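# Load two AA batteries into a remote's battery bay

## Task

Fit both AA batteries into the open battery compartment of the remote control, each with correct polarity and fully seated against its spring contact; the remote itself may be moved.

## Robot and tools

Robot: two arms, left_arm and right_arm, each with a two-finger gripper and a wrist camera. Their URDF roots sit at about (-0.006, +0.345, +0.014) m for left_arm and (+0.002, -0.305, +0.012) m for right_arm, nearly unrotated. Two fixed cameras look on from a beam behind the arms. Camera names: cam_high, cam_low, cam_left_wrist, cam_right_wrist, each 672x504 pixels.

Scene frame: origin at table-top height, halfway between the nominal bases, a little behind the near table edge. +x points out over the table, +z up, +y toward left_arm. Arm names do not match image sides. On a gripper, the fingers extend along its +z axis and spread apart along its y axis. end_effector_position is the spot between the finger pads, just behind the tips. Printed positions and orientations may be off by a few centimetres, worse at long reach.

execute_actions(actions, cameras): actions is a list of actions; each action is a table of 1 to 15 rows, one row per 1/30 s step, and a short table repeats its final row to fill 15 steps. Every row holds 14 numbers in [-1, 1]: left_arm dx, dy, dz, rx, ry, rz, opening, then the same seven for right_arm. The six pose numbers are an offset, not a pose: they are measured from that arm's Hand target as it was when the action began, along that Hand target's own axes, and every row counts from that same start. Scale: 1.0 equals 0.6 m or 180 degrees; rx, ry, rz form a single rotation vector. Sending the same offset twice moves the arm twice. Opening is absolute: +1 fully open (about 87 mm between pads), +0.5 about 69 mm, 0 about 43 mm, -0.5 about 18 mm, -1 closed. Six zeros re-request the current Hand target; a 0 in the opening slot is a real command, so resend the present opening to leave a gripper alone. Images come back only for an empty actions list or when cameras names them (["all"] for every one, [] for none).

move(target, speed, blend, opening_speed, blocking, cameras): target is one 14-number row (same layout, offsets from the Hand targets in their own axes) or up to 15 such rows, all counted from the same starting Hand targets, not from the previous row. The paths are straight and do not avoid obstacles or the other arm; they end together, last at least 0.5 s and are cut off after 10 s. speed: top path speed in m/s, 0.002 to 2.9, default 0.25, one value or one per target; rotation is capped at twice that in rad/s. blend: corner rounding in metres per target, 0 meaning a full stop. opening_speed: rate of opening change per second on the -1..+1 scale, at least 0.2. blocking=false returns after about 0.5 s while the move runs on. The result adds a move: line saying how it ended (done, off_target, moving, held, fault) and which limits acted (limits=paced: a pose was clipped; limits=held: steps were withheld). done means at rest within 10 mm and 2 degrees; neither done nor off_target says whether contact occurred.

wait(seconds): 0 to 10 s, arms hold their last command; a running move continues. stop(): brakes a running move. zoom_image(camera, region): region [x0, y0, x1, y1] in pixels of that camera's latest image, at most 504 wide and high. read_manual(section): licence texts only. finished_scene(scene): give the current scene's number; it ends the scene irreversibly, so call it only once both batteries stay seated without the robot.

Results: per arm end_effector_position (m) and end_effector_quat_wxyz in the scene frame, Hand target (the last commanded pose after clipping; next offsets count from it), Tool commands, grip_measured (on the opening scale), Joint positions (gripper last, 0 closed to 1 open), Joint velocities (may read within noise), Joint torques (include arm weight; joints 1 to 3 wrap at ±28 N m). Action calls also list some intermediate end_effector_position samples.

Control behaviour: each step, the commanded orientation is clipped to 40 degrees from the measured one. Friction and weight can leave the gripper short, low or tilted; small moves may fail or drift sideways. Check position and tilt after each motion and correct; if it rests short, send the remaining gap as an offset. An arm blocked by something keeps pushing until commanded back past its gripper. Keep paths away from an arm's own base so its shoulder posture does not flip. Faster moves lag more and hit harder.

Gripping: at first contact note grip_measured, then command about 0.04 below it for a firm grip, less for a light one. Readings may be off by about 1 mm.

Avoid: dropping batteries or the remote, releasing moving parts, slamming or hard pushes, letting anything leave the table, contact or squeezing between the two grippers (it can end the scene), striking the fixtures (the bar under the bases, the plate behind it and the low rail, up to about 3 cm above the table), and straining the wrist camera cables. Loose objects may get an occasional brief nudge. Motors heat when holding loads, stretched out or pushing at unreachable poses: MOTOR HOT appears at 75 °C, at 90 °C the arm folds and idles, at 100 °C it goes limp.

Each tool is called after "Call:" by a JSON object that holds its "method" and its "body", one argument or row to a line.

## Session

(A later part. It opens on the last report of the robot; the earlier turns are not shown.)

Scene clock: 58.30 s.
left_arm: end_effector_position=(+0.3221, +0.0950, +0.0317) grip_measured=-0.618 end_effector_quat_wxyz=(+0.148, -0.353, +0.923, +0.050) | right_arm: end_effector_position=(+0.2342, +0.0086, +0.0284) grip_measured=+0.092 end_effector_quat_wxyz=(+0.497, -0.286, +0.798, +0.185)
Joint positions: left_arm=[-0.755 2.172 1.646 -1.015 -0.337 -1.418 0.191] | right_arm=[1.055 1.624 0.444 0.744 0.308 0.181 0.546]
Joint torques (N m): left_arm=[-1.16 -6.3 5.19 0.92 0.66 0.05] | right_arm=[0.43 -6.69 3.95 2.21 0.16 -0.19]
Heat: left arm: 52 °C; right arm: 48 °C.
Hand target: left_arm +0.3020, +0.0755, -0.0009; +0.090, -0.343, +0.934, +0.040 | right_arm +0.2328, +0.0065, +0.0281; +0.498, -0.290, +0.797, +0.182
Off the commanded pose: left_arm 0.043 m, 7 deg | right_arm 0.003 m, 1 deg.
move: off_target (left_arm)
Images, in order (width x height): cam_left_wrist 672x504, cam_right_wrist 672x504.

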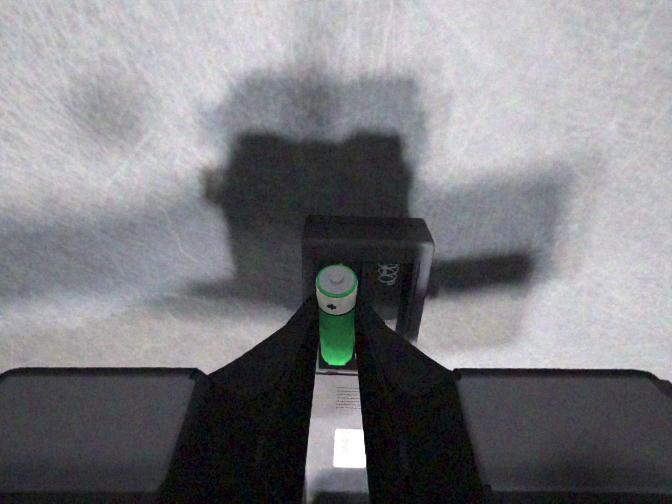

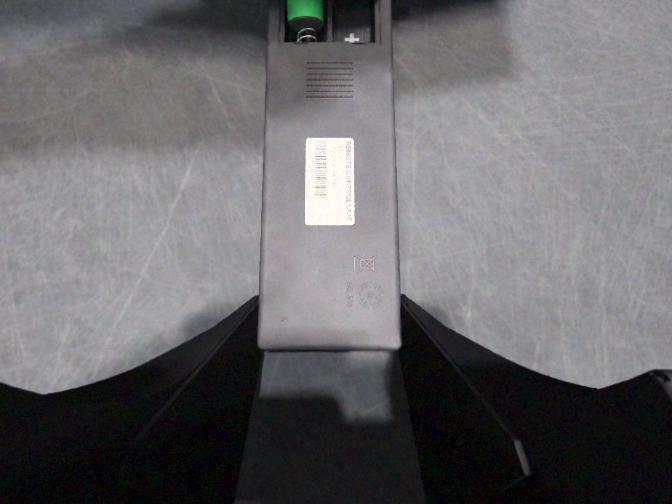

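Call:
{"method": "move", "body": {
  "target": [-0.048,0.003,-0.0378,0,0,0,-0.68,0,0,0,0,0,0,0.0],
  "speed": 0.05,
  "cameras": ["cam_right_wrist","cam_left_wrist"]
}}

Call:
{"method": "zoom_image", "body": {
  "camera": "cam_left_wrist",
  "region": [260, 220, 420, 380]
}}

Call:
{"method": "zoom_image", "body": {
  "camera": "cam_right_wrist",
  "region": [240, 0, 440, 120]
}}

Scene clock: 59.80 s.
left_arm: end_effector_position=(+0.3246, +0.0963, +0.0340) grip_measured=-0.618 end_effector_quat_wxyz=(+0.110, -0.351, +0.929, +0.035) | right_arm: end_effector_position=(+0.2342, +0.0086, +0.0284) grip_measured=+0.092 end_effector_quat_wxyz=(+0.497, -0.286, +0.798, +0.185)
Joint positions: left_arm=[-0.713 2.182 1.676 -1.035 -0.255 -1.371 0.191] | right_arm=[1.055 1.624 0.444 0.744 0.308 0.181 0.546]
Joint torques (N m): left_arm=[-0.14 -9.26 9.96 0.22 -0.05 0.21] | right_arm=[0.43 -6.69 3.95 2.22 0.16 -0.18]
Heat: left arm: 51 °C; right arm: 48 °C.
Hand target: left_arm +0.3192, +0.0919, +0.0270; +0.090, -0.343, +0.934, +0.040 | right_arm +0.2328, +0.0065, +0.0281; +0.498, -0.290, +0.797, +0.182
Off the commanded pose: left_arm 0.010 m, 3 deg | right_arm 0.003 m, 1 deg.
move: off_target (left_arm)
Images, in order (width x height): cam_left_wrist 672x504, cam_right_wrist 672x504.

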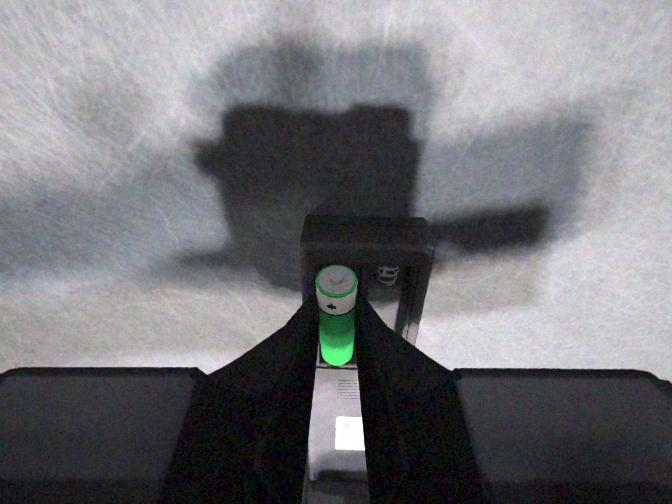

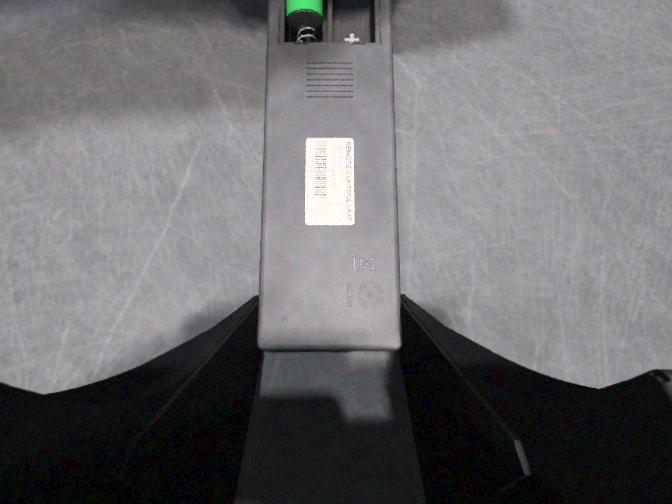

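Scaled by 3.150 from the camera's 672x504 image, which has a finer 960x720 frame.

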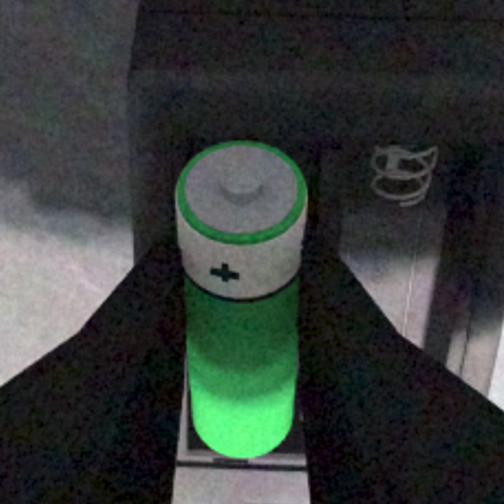

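Scaled by 2.520 from the camera's 672x504 image, which has a finer 960x720 frame.

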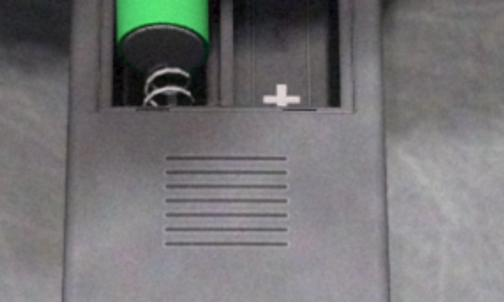

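Call:
{"method": "move", "body": {
  "target": [0.0147,0.00,0.041,0,-0.02,0,-0.68,0,0,0,0,0,0,0.0],
  "speed": 0.06,
  "cameras": ["cam_right_wrist","cam_left_wrist"]
}}

Call:
{"method": "zoom_image", "body": {
  "camera": "cam_left_wrist",
  "region": [260, 220, 420, 380]
}}

Call:
{"method": "zoom_image", "body": {
  "camera": "cam_right_wrist",
  "region": [240, 0, 440, 120]
}}

Scene clock: 61.30 s.
left_arm: end_effector_position=(+0.3241, +0.0959, +0.0319) grip_measured=-0.618 end_effector_quat_wxyz=(+0.131, -0.342, +0.929, +0.043) | right_arm: end_effector_position=(+0.2342, +0.0086, +0.0284) grip_measured=+0.092 end_effector_quat_wxyz=(+0.497, -0.286, +0.798, +0.185)
Joint positions: left_arm=[-0.734 2.178 1.66 -1.017 -0.299 -1.374 0.191] | right_arm=[1.055 1.624 0.444 0.744 0.308 0.181 0.546]
Joint torques (N m): left_arm=[-1.16 -7.6 3.17 1.16 -0.24 -0.16] | right_arm=[0.43 -6.68 3.96 2.21 0.17 -0.19]
Heat: left arm: 51 °C; right arm: 48 °C.
Hand target: left_arm +0.3161, +0.0898, +0.0012; +0.120, -0.342, +0.931, +0.050 | right_arm +0.2328, +0.0065, +0.0281; +0.498, -0.290, +0.797, +0.182
Off the commanded pose: left_arm 0.032 m, 2 deg | right_arm 0.003 m, 1 deg.
move: off_target (left_arm)
Images, in order (width x height): cam_left_wrist 672x504, cam_right_wrist 672x504.

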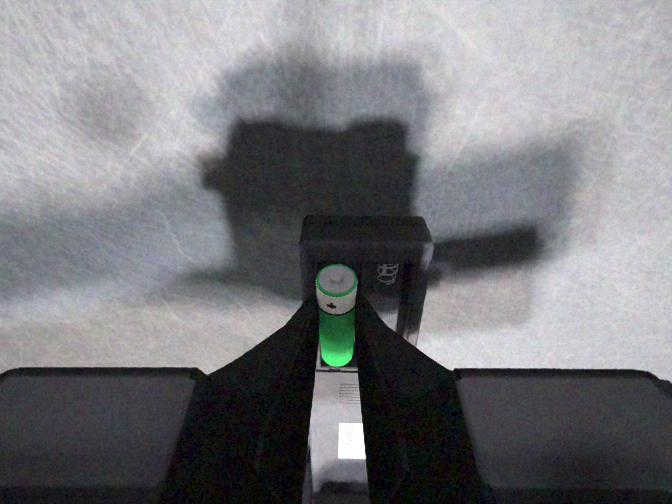

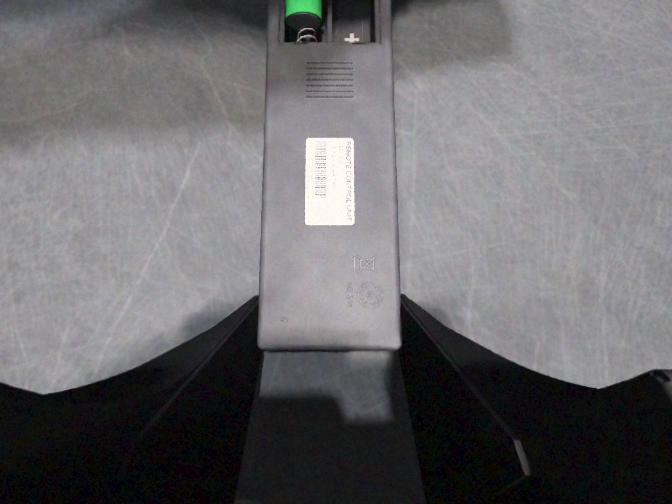

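Scaled by 3.150 from the camera's 672x504 image, which has a finer 960x720 frame.

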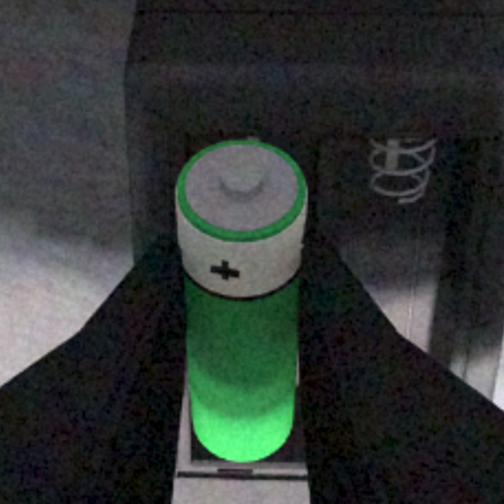

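Scaled by 2.520 from the camera's 672x504 image, which has a finer 960x720 frame.

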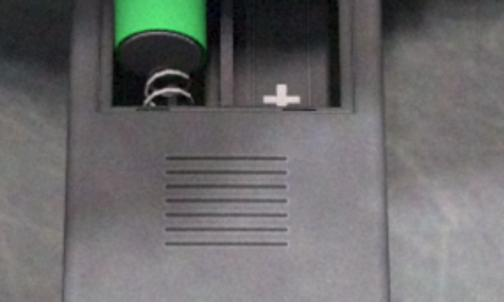

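Call:
{"method": "move", "body": {
  "target": [0.025,0.00,0,0,-0.02,0,-0.68,0,0,0,0,0,0,0.0],
  "speed": 0.06,
  "cameras": ["cam_right_wrist","cam_left_wrist"]
}}

Call:
{"method": "zoom_image", "body": {
  "camera": "cam_left_wrist",
  "region": [260, 220, 420, 380]
}}

Call:
{"method": "zoom_image", "body": {
  "camera": "cam_right_wrist",
  "region": [240, 0, 440, 120]
}}

Scene clock: 62.57 s.
left_arm: end_effector_position=(+0.3226, +0.0945, +0.0321) grip_measured=-0.618 end_effector_quat_wxyz=(+0.184, -0.342, +0.919, +0.063) | right_arm: end_effector_position=(+0.2342, +0.0086, +0.0284) grip_measured=+0.092 end_effector_quat_wxyz=(+0.497, -0.286, +0.798, +0.185)
Joint positions: left_arm=[-0.788 2.168 1.633 -1.002 -0.414 -1.431 0.191] | right_arm=[1.055 1.624 0.444 0.744 0.308 0.181 0.546]
Joint torques (N m): left_arm=[-1.73 -6.93 3.15 1.06 0.18 -0.21] | right_arm=[0.43 -6.69 3.96 2.21 0.17 -0.19]
Heat: left arm: 51 °C; right arm: 48 °C.
Hand target: left_arm +0.3050, +0.0805, -0.0027; +0.149, -0.340, +0.927, +0.061 | right_arm +0.2328, +0.0065, +0.0281; +0.498, -0.290, +0.797, +0.182
Off the commanded pose: left_arm 0.041 m, 4 deg | right_arm 0.003 m, 1 deg.
move: off_target (left_arm)
Images, in order (width x height): cam_left_wrist 672x504, cam_right_wrist 672x504.

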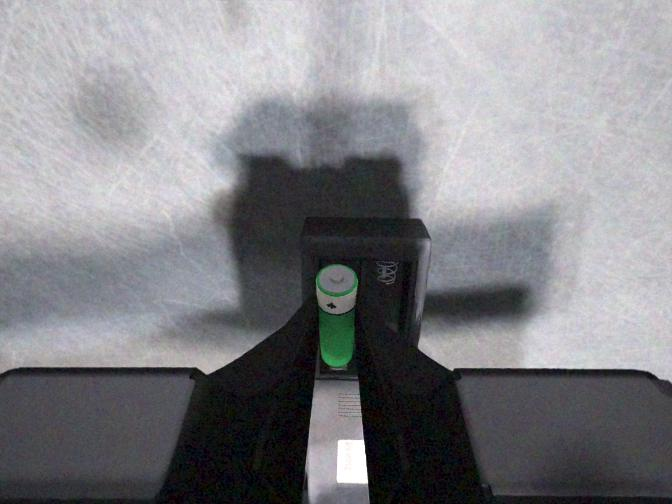

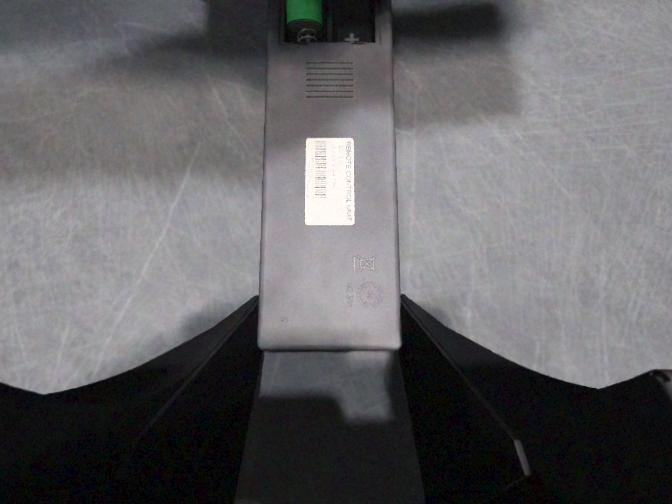

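Scaled by 3.150 from the camera's 672x504 image, which has a finer 960x720 frame.

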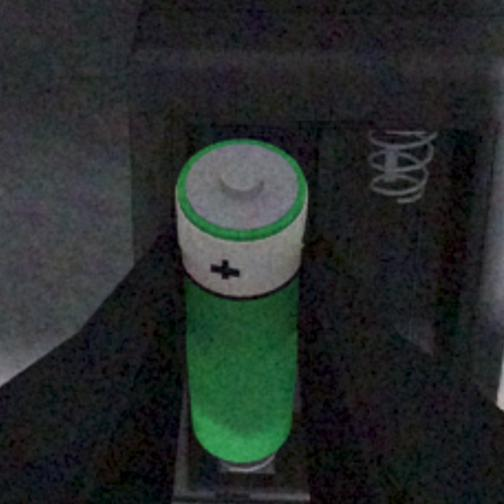

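Scaled by 2.520 from the camera's 672x504 image, which has a finer 960x720 frame.

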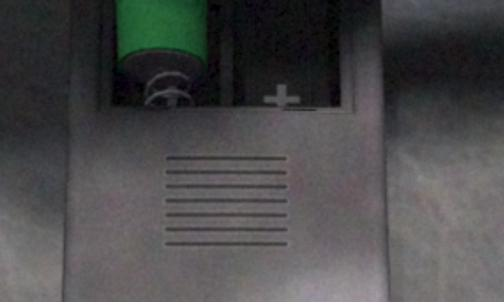

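Call:
{"method": "move", "body": {
  "target": [0.027,0.00,0,0,-0.01,0,-0.68,0,0,0,0,0,0,0.0],
  "speed": 0.06,
  "cameras": ["cam_right_wrist","cam_left_wrist"]
}}

Call:
{"method": "zoom_image", "body": {
  "camera": "cam_left_wrist",
  "region": [260, 220, 420, 380]
}}

Call:
{"method": "zoom_image", "body": {
  "camera": "cam_right_wrist",
  "region": [240, 0, 440, 120]
}}

Scene clock: 63.77 s.
left_arm: end_effector_position=(+0.3212, +0.0935, +0.0323) grip_measured=-0.618 end_effector_quat_wxyz=(+0.222, -0.346, +0.908, +0.077) | right_arm: end_effector_position=(+0.2342, +0.0086, +0.0284) grip_measured=+0.092 end_effector_quat_wxyz=(+0.497, -0.286, +0.798, +0.185)
Joint positions: left_arm=[-0.828 2.167 1.617 -0.999 -0.499 -1.485 0.191] | right_arm=[1.055 1.624 0.444 0.744 0.308 0.181 0.546]
Joint torques (N m): left_arm=[-2.52 -6.31 3.28 0.96 0.64 -0.21] | right_arm=[0.42 -6.69 3.95 2.21 0.17 -0.19]
Heat: left arm: 51 °C; right arm: 48 °C.
Hand target: left_arm +0.2933, +0.0705, -0.0079; +0.163, -0.339, +0.924, +0.066 | right_arm +0.2328, +0.0065, +0.0281; +0.498, -0.290, +0.797, +0.182
Off the commanded pose: left_arm 0.054 m, 7 deg | right_arm 0.003 m, 1 deg.
move: off_target (left_arm)
Images, in order (width x height): cam_left_wrist 672x504, cam_right_wrist 672x504.

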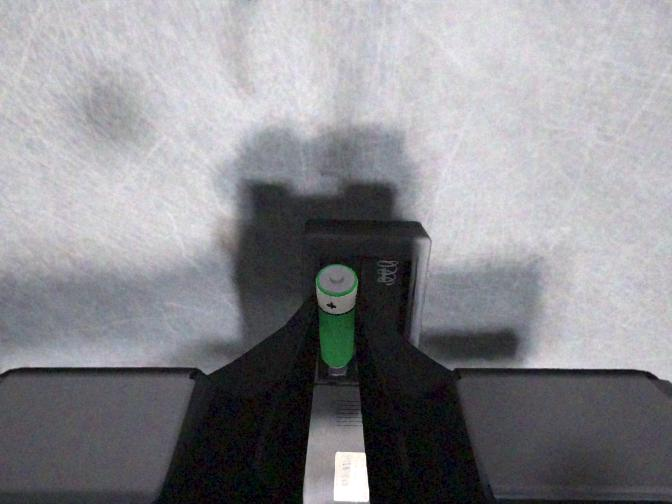

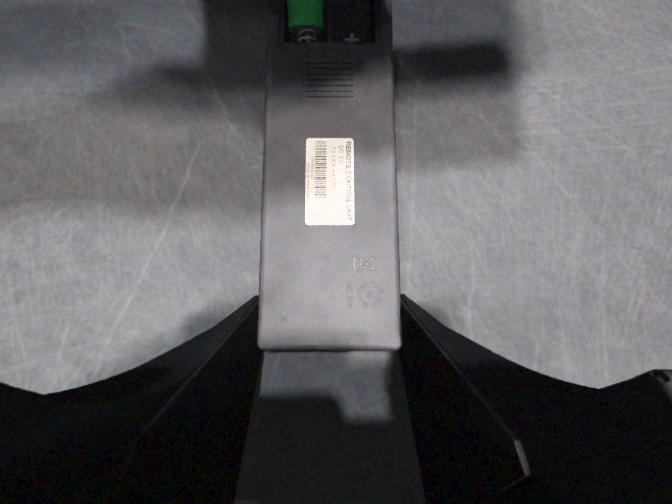

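Scaled by 3.150 from the camera's 672x504 image, which has a finer 960x720 frame.

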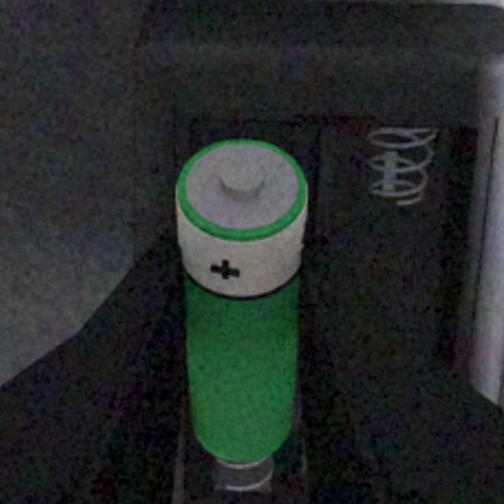

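Scaled by 2.520 from the camera's 672x504 image, which has a finer 960x720 frame.

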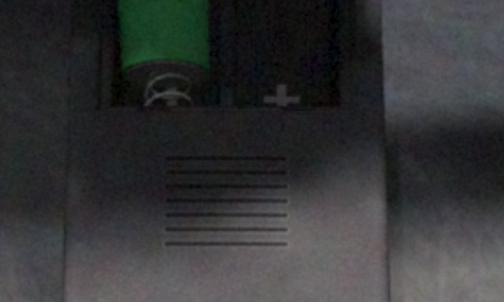

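Call:
{"method": "move", "body": {
  "target": [-0.0702,-0.0008,-0.0348,0,-0.038,0,-0.68,0,0,0,0,0,0,0.0],
  "speed": 0.06,
  "cameras": ["cam_right_wrist","cam_left_wrist"]
}}

Call:
{"method": "zoom_image", "body": {
  "camera": "cam_left_wrist",
  "region": [260, 220, 420, 380]
}}

Call:
{"method": "zoom_image", "body": {
  "camera": "cam_right_wrist",
  "region": [240, 0, 440, 120]
}}

Scene clock: 69.50 s.
left_arm: end_effector_position=(+0.3229, +0.0953, +0.0342) grip_measured=-0.618 end_effector_quat_wxyz=(+0.230, -0.344, +0.907, +0.081) | right_arm: end_effector_position=(+0.2342, +0.0086, +0.0284) grip_measured=+0.092 end_effector_quat_wxyz=(+0.497, -0.286, +0.798, +0.185)
Joint positions: left_arm=[-0.829 2.167 1.622 -1.004 -0.516 -1.483 0.191] | right_arm=[1.055 1.624 0.444 0.744 0.308 0.181 0.546]
Joint torques (N m): left_arm=[-0.55 -9.33 9.33 0.31 -0.3 0.16] | right_arm=[0.42 -6.69 3.95 2.21 0.17 -0.19]
Heat: left arm: 49 °C; right arm: 48 °C.
Hand target: left_arm +0.3184, +0.0907, +0.0264; +0.218, -0.334, +0.913, +0.086 | right_arm +0.2328, +0.0065, +0.0281; +0.498, -0.290, +0.797, +0.182
Off the commanded pose: left_arm 0.010 m, 2 deg | right_arm 0.003 m, 1 deg.
move: done
Images, in order (width x height): cam_left_wrist 672x504, cam_right_wrist 672x504.

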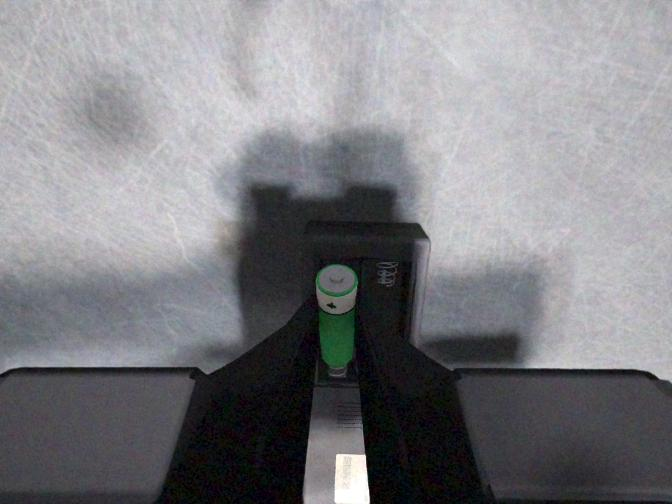

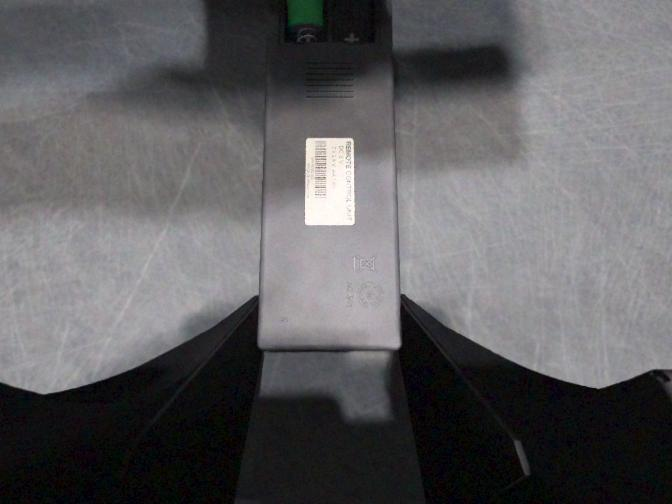

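Scaled by 3.150 from the camera's 672x504 image, which has a finer 960x720 frame.

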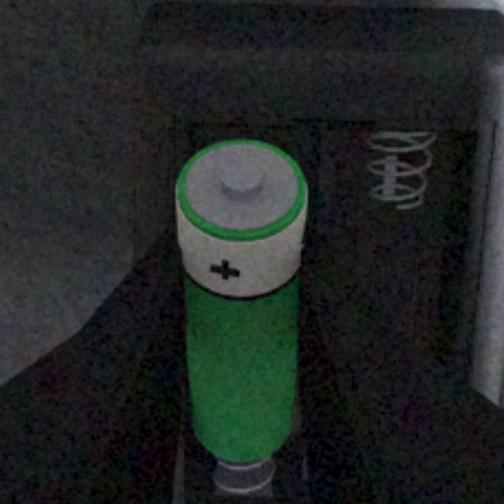

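Scaled by 2.520 from the camera's 672x504 image, which has a finer 960x720 frame.

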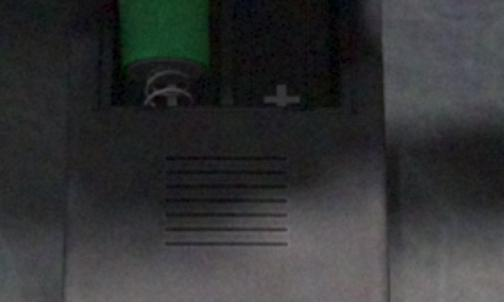

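Call:
{"method": "move", "body": {
  "target": [0,0,0,0,0,0,-0.5,0,0,0,0,0,0,0.0],
  "speed": 0.06,
  "opening_speed": 0.3,
  "cameras": ["cam_right_wrist","cam_left_wrist"]
}}

Call:
{"method": "zoom_image", "body": {
  "camera": "cam_left_wrist",
  "region": [260, 220, 420, 380]
}}

Call:
{"method": "zoom_image", "body": {
  "camera": "cam_right_wrist",
  "region": [240, 0, 440, 120]
}}

Scene clock: 70.53 s.
left_arm: end_effector_position=(+0.3235, +0.0950, +0.0346) grip_measured=-0.500 end_effector_quat_wxyz=(+0.230, -0.344, +0.907, +0.080) | right_arm: end_effector_position=(+0.2342, +0.0086, +0.0284) grip_measured=+0.092 end_effector_quat_wxyz=(+0.497, -0.286, +0.798, +0.185)
Joint positions: left_arm=[-0.829 2.167 1.623 -1.003 -0.517 -1.483 0.25] | right_arm=[1.055 1.624 0.444 0.744 0.308 0.181 0.546]
Joint torques (N m): left_arm=[-0.53 -9.35 9.22 0.3 -0.29 0.16] | right_arm=[0.43 -6.69 3.95 2.21 0.17 -0.19]
Heat: left arm: 49 °C; right arm: 48 °C.
Hand target: left_arm +0.3184, +0.0907, +0.0263; +0.218, -0.334, +0.913, +0.087 | right_arm +0.2327, +0.0065, +0.0281; +0.498, -0.290, +0.797, +0.182
Off the commanded pose: left_arm 0.011 m, 2 deg | right_arm 0.003 m, 1 deg.
move: off_target (left_arm)
Images, in order (width x height): cam_left_wrist 672x504, cam_right_wrist 672x504.

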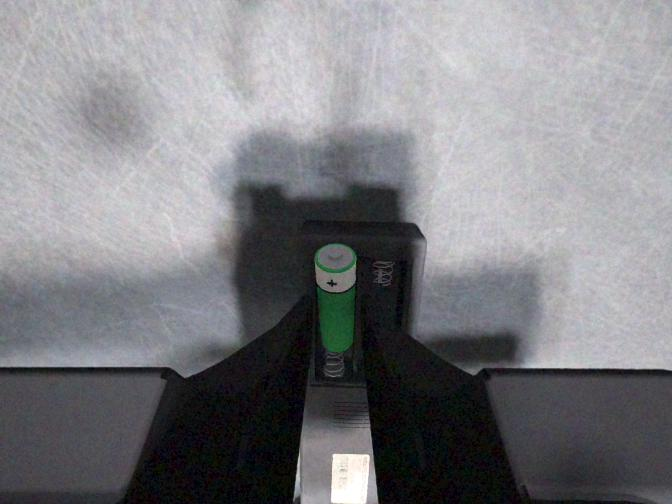

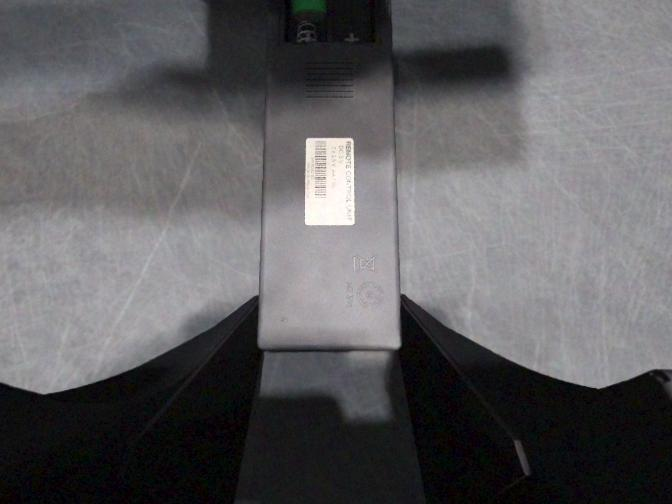

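Scaled by 3.150 from the camera's 672x504 image, which has a finer 960x720 frame.

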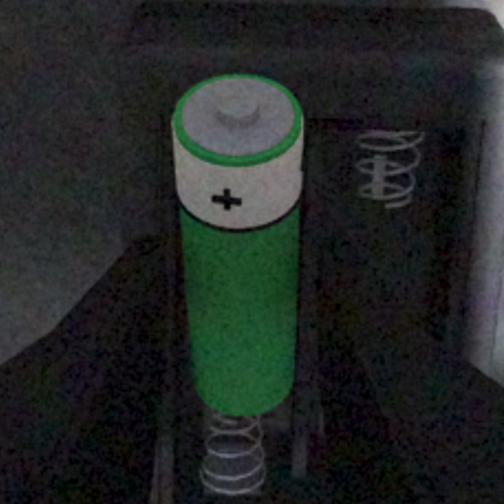

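Scaled by 2.520 from the camera's 672x504 image, which has a finer 960x720 frame.

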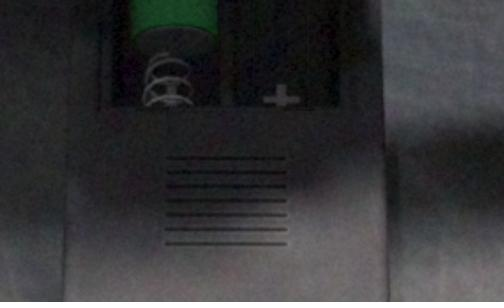

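Call:
{"method": "move", "body": {
  "target": [-0.0292,0,-0.0078,0,0,0,-0.5,0,0,0,0,0,0,0.0],
  "speed": 0.06,
  "cameras": ["cam_left_wrist"]
}}

Call:
{"method": "zoom_image", "body": {
  "camera": "cam_left_wrist",
  "region": [260, 220, 420, 380]
}}

Scene clock: 72.30 s.
left_arm: end_effector_position=(+0.3276, +0.1021, +0.0369) grip_measured=-0.500 end_effector_quat_wxyz=(+0.222, -0.339, +0.910, +0.085) | right_arm: end_effector_position=(+0.2342, +0.0086, +0.0284) grip_measured=+0.092 end_effector_quat_wxyz=(+0.497, -0.286, +0.798, +0.185)
Joint positions: left_arm=[-0.805 2.167 1.636 -1.018 -0.505 -1.449 0.25] | right_arm=[1.055 1.624 0.444 0.744 0.308 0.181 0.546]
Joint torques (N m): left_arm=[0.08 -10.61 11.04 0.16 -0.39 0.24] | right_arm=[0.44 -6.69 3.95 2.21 0.16 -0.19]
Heat: left arm: 49 °C; right arm: 47 °C.
Hand target: left_arm +0.3288, +0.0994, +0.0385; +0.218, -0.334, +0.913, +0.087 | right_arm +0.2327, +0.0064, +0.0281; +0.498, -0.290, +0.797, +0.182
Off the commanded pose: left_arm 0.003 m, 1 deg | right_arm 0.003 m, 1 deg.
move: done
Images, in order (width x height): cam_left_wrist 672x504.

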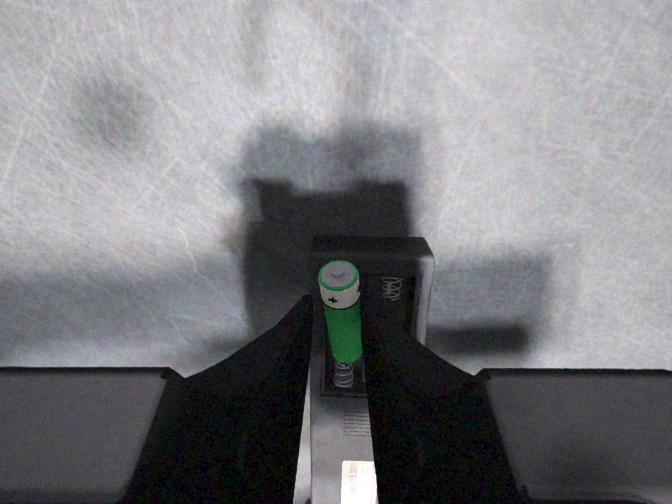

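Scaled by 3.150 from the camera's 672x504 image, which has a finer 960x720 frame.

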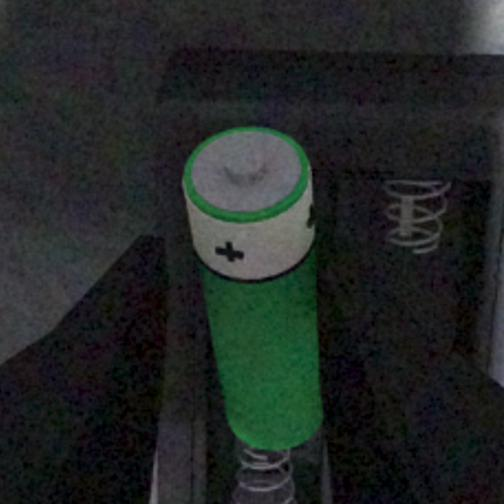

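Call:
{"method": "move", "body": {
  "target": [-0.005,-0.002,0,0,0,-0.01,-0.68,0,0,0,0,0,0,0.0],
  "speed": 0.06,
  "opening_speed": 0.4,
  "cameras": ["cam_left_wrist","cam_right_wrist"]
}}

Call:
{"method": "zoom_image", "body": {
  "camera": "cam_left_wrist",
  "region": [260, 220, 420, 380]
}}

Call:
{"method": "zoom_image", "body": {
  "camera": "cam_right_wrist",
  "region": [240, 0, 440, 120]
}}

Scene clock: 73.40 s.
left_arm: end_effector_position=(+0.3289, +0.1023, +0.0375) grip_measured=-0.627 end_effector_quat_wxyz=(+0.221, -0.344, +0.909, +0.083) | right_arm: end_effector_position=(+0.2336, +0.0091, +0.0285) grip_measured=+0.092 end_effector_quat_wxyz=(+0.497, -0.288, +0.797, +0.186)
Joint positions: left_arm=[-0.801 2.167 1.639 -1.019 -0.502 -1.454 0.186] | right_arm=[1.056 1.624 0.444 0.745 0.306 0.179 0.546]
Joint torques (N m): left_arm=[0.25 -10.74 11.11 0.15 -0.41 -0.04] | right_arm=[0.35 -6.69 3.95 2.21 0.19 -0.17]
Heat: left arm: 49 °C; right arm: 47 °C.
Hand target: left_arm +0.3316, +0.1002, +0.0398; +0.219, -0.349, +0.907, +0.083 | right_arm +0.2327, +0.0065, +0.0281; +0.498, -0.290, +0.797, +0.182
Off the commanded pose: left_arm 0.004 m, 1 deg | right_arm 0.003 m, 1 deg.
move: done
Images, in order (width x height): cam_left_wrist 672x504, cam_right_wrist 672x504.

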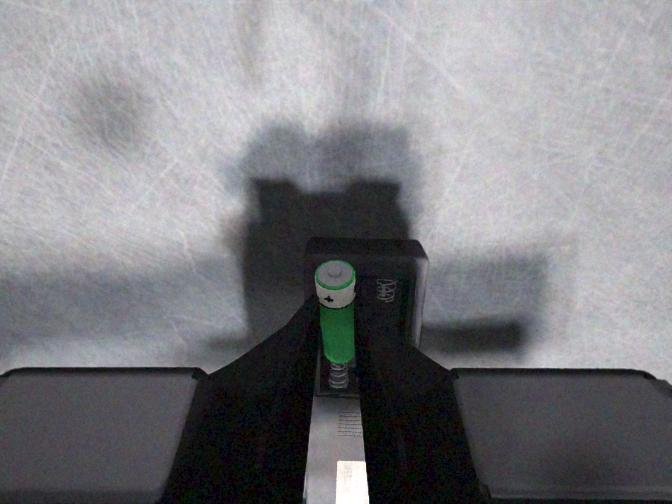

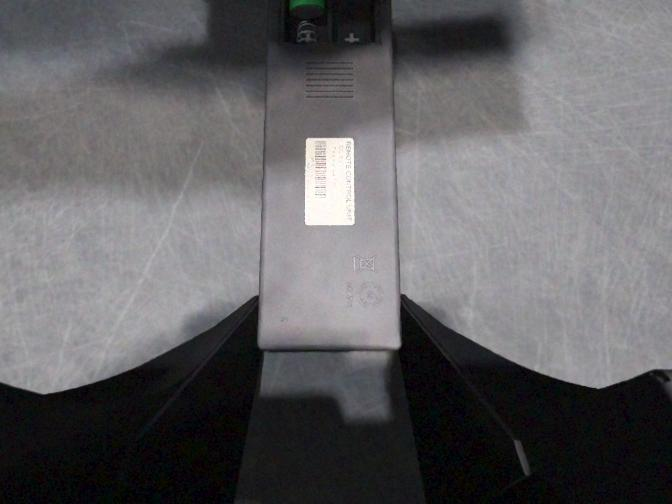

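Scaled by 3.150 from the camera's 672x504 image, which has a finer 960x720 frame.

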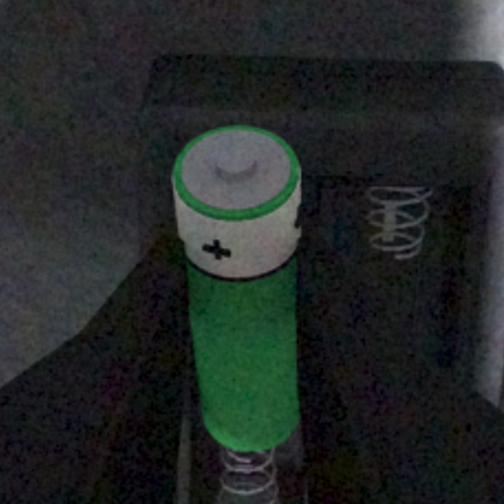

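Scaled by 2.520 from the camera's 672x504 image, which has a finer 960x720 frame.

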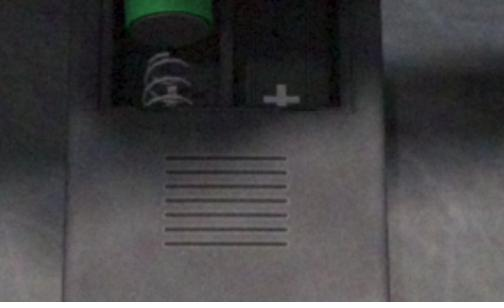

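Call:
{"method": "move", "body": {
  "target": [0.036,0.001,-0.005,0,0,0,-0.7,0,0,0,0,0,0,0.0],
  "speed": 0.06,
  "cameras": ["cam_left_wrist","cam_right_wrist"]
}}

Call:
{"method": "zoom_image", "body": {
  "camera": "cam_left_wrist",
  "region": [260, 220, 420, 380]
}}

Call:
{"method": "zoom_image", "body": {
  "camera": "cam_right_wrist",
  "region": [240, 0, 440, 120]
}}

Scene clock: 74.70 s.
left_arm: end_effector_position=(+0.3229, +0.0962, +0.0378) grip_measured=-0.628 end_effector_quat_wxyz=(+0.228, -0.353, +0.903, +0.084) | right_arm: end_effector_position=(+0.2336, +0.0091, +0.0285) grip_measured=+0.092 end_effector_quat_wxyz=(+0.497, -0.288, +0.797, +0.186)
Joint positions: left_arm=[-0.828 2.168 1.639 -1.032 -0.516 -1.506 0.186] | right_arm=[1.056 1.624 0.444 0.745 0.306 0.179 0.546]
Joint torques (N m): left_arm=[-1.58 -10.14 9.1 0.28 -0.28 -0.09] | right_arm=[0.35 -6.71 3.95 2.21 0.19 -0.17]
Heat: left arm: 49 °C; right arm: 47 °C.
Hand target: left_arm +0.3158, +0.0868, +0.0326; +0.219, -0.349, +0.907, +0.083 | right_arm +0.2327, +0.0065, +0.0281; +0.498, -0.290, +0.797, +0.182
Off the commanded pose: left_arm 0.013 m, 1 deg | right_arm 0.003 m, 1 deg.
move: off_target (left_arm)
Images, in order (width x height): cam_left_wrist 672x504, cam_right_wrist 672x504.

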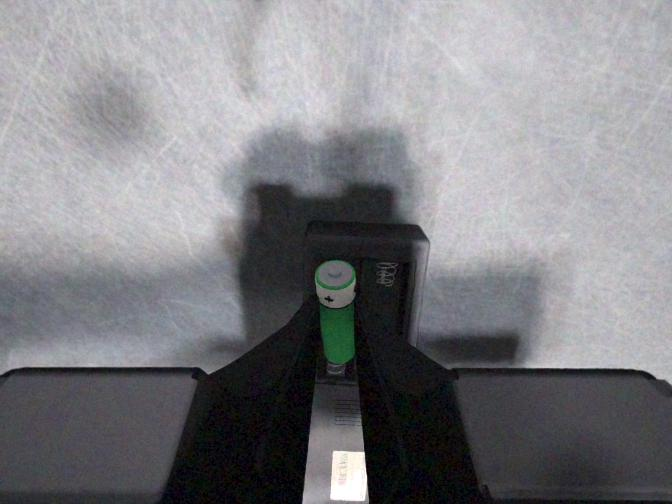

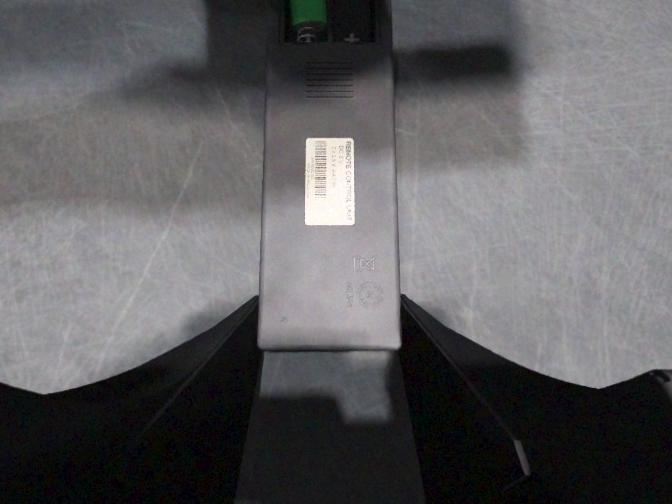

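Scaled by 3.150 from the camera's 672x504 image, which has a finer 960x720 frame.

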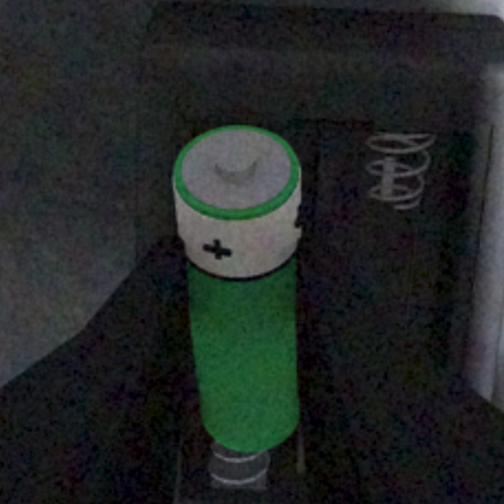

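Scaled by 2.520 from the camera's 672x504 image, which has a finer 960x720 frame.

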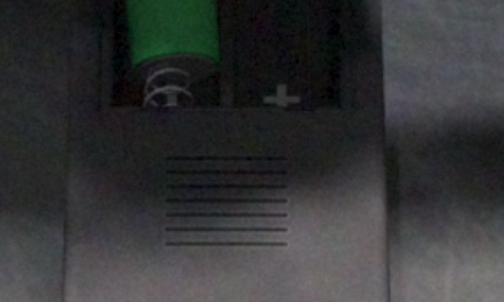

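Call:
{"method": "move", "body": {
  "target": [0.028,0.004,-0.004,0,0,0,-0.7,0,0,0,0,0,0,0.0],
  "speed": 0.06,
  "cameras": ["cam_left_wrist","cam_right_wrist"]
}}

Call:
{"method": "zoom_image", "body": {
  "camera": "cam_left_wrist",
  "region": [260, 220, 420, 380]
}}

Call:
{"method": "zoom_image", "body": {
  "camera": "cam_right_wrist",
  "region": [240, 0, 440, 120]
}}

Scene clock: 75.90 s.
left_arm: end_effector_position=(+0.3199, +0.0929, +0.0399) grip_measured=-0.631 end_effector_quat_wxyz=(+0.246, -0.357, +0.897, +0.088) | right_arm: end_effector_position=(+0.2337, +0.0091, +0.0285) grip_measured=+0.092 end_effector_quat_wxyz=(+0.497, -0.288, +0.797, +0.186)
Joint positions: left_arm=[-0.854 2.168 1.639 -1.044 -0.554 -1.546 0.185] | right_arm=[1.056 1.624 0.444 0.745 0.306 0.179 0.546]
Joint torques (N m): left_arm=[-2.45 -10.09 6.9 0.39 0.04 -0.08] | right_arm=[0.35 -6.69 3.95 2.21 0.18 -0.16]
Heat: left arm: 49 °C; right arm: 47 °C.
Hand target: left_arm +0.3023, +0.0778, +0.0271; +0.219, -0.349, +0.907, +0.083 | right_arm +0.2327, +0.0065, +0.0281; +0.498, -0.290, +0.797, +0.182
Off the commanded pose: left_arm 0.027 m, 3 deg | right_arm 0.003 m, 1 deg.
move: off_target (left_arm)
Images, in order (width x height): cam_left_wrist 672x504, cam_right_wrist 672x504.

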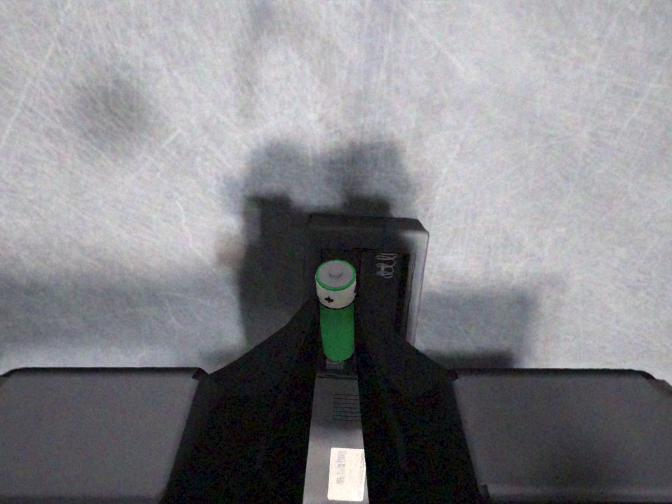

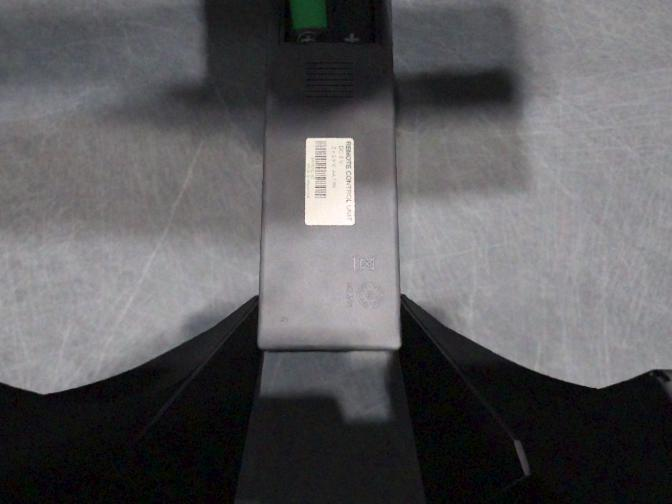

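Scaled by 3.150 from the camera's 672x504 image, which has a finer 960x720 frame.

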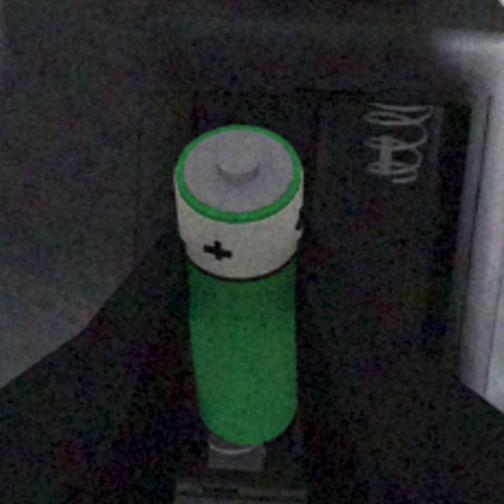

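Scaled by 2.520 from the camera's 672x504 image, which has a finer 960x720 frame.

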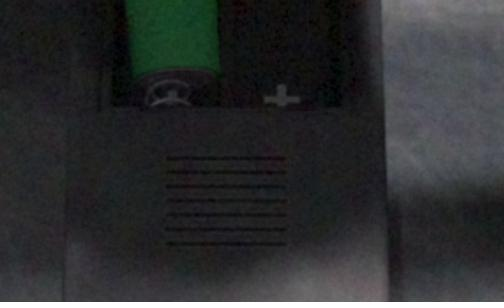

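Call:
{"method": "move", "body": {
  "target": [0.018,0.002,0.030,0,0.0,0,-0.7,0,0,0,0,0,0,0.0],
  "speed": 0.06,
  "cameras": ["cam_left_wrist","cam_right_wrist"]
}}

Call:
{"method": "zoom_image", "body": {
  "camera": "cam_left_wrist",
  "region": [260, 220, 420, 380]
}}

Call:
{"method": "zoom_image", "body": {
  "camera": "cam_right_wrist",
  "region": [240, 0, 440, 120]
}}

Scene clock: 77.03 s.
left_arm: end_effector_position=(+0.3202, +0.0939, +0.0329) grip_measured=-0.633 end_effector_quat_wxyz=(+0.256, -0.357, +0.894, +0.089) | right_arm: end_effector_position=(+0.2337, +0.0091, +0.0285) grip_measured=+0.092 end_effector_quat_wxyz=(+0.497, -0.288, +0.797, +0.186)
Joint positions: left_arm=[-0.86 2.17 1.608 -1.008 -0.575 -1.554 0.183] | right_arm=[1.056 1.624 0.444 0.745 0.306 0.179 0.546]
Joint torques (N m): left_arm=[-2.13 -8.27 4.68 0.74 0.23 -0.08] | right_arm=[0.35 -6.69 3.96 2.21 0.18 -0.17]
Heat: left arm: 49 °C; right arm: 47 °C.
Hand target: left_arm +0.3006, +0.0778, +0.0061; +0.219, -0.349, +0.907, +0.083 | right_arm +0.2327, +0.0065, +0.0281; +0.498, -0.290, +0.797, +0.182
Off the commanded pose: left_arm 0.037 m, 5 deg | right_arm 0.003 m, 1 deg.
move: off_target (left_arm)
Images, in order (width x height): cam_left_wrist 672x504, cam_right_wrist 672x504.

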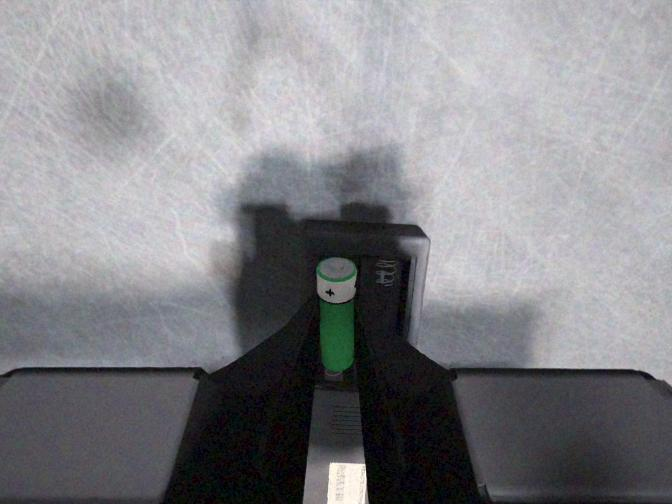

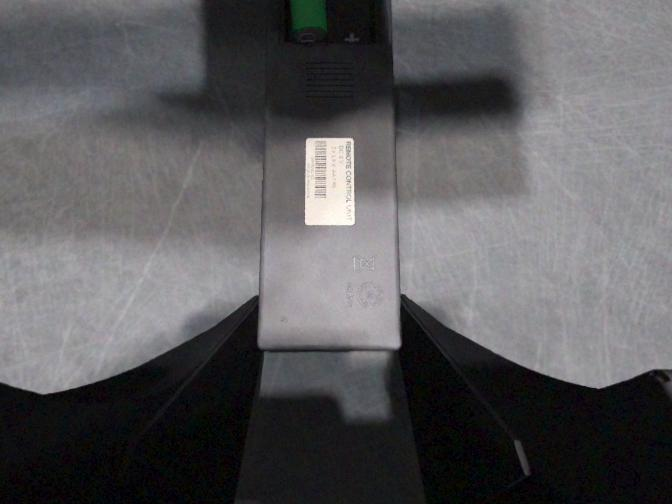

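Scaled by 3.150 from the camera's 672x504 image, which has a finer 960x720 frame.

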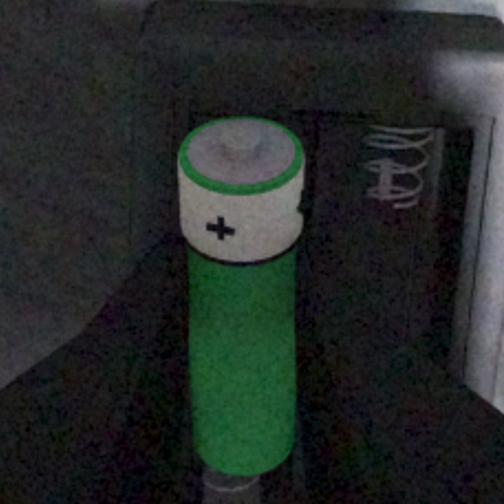

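Scaled by 2.520 from the camera's 672x504 image, which has a finer 960x720 frame.

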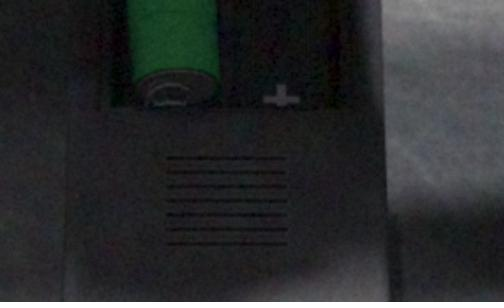

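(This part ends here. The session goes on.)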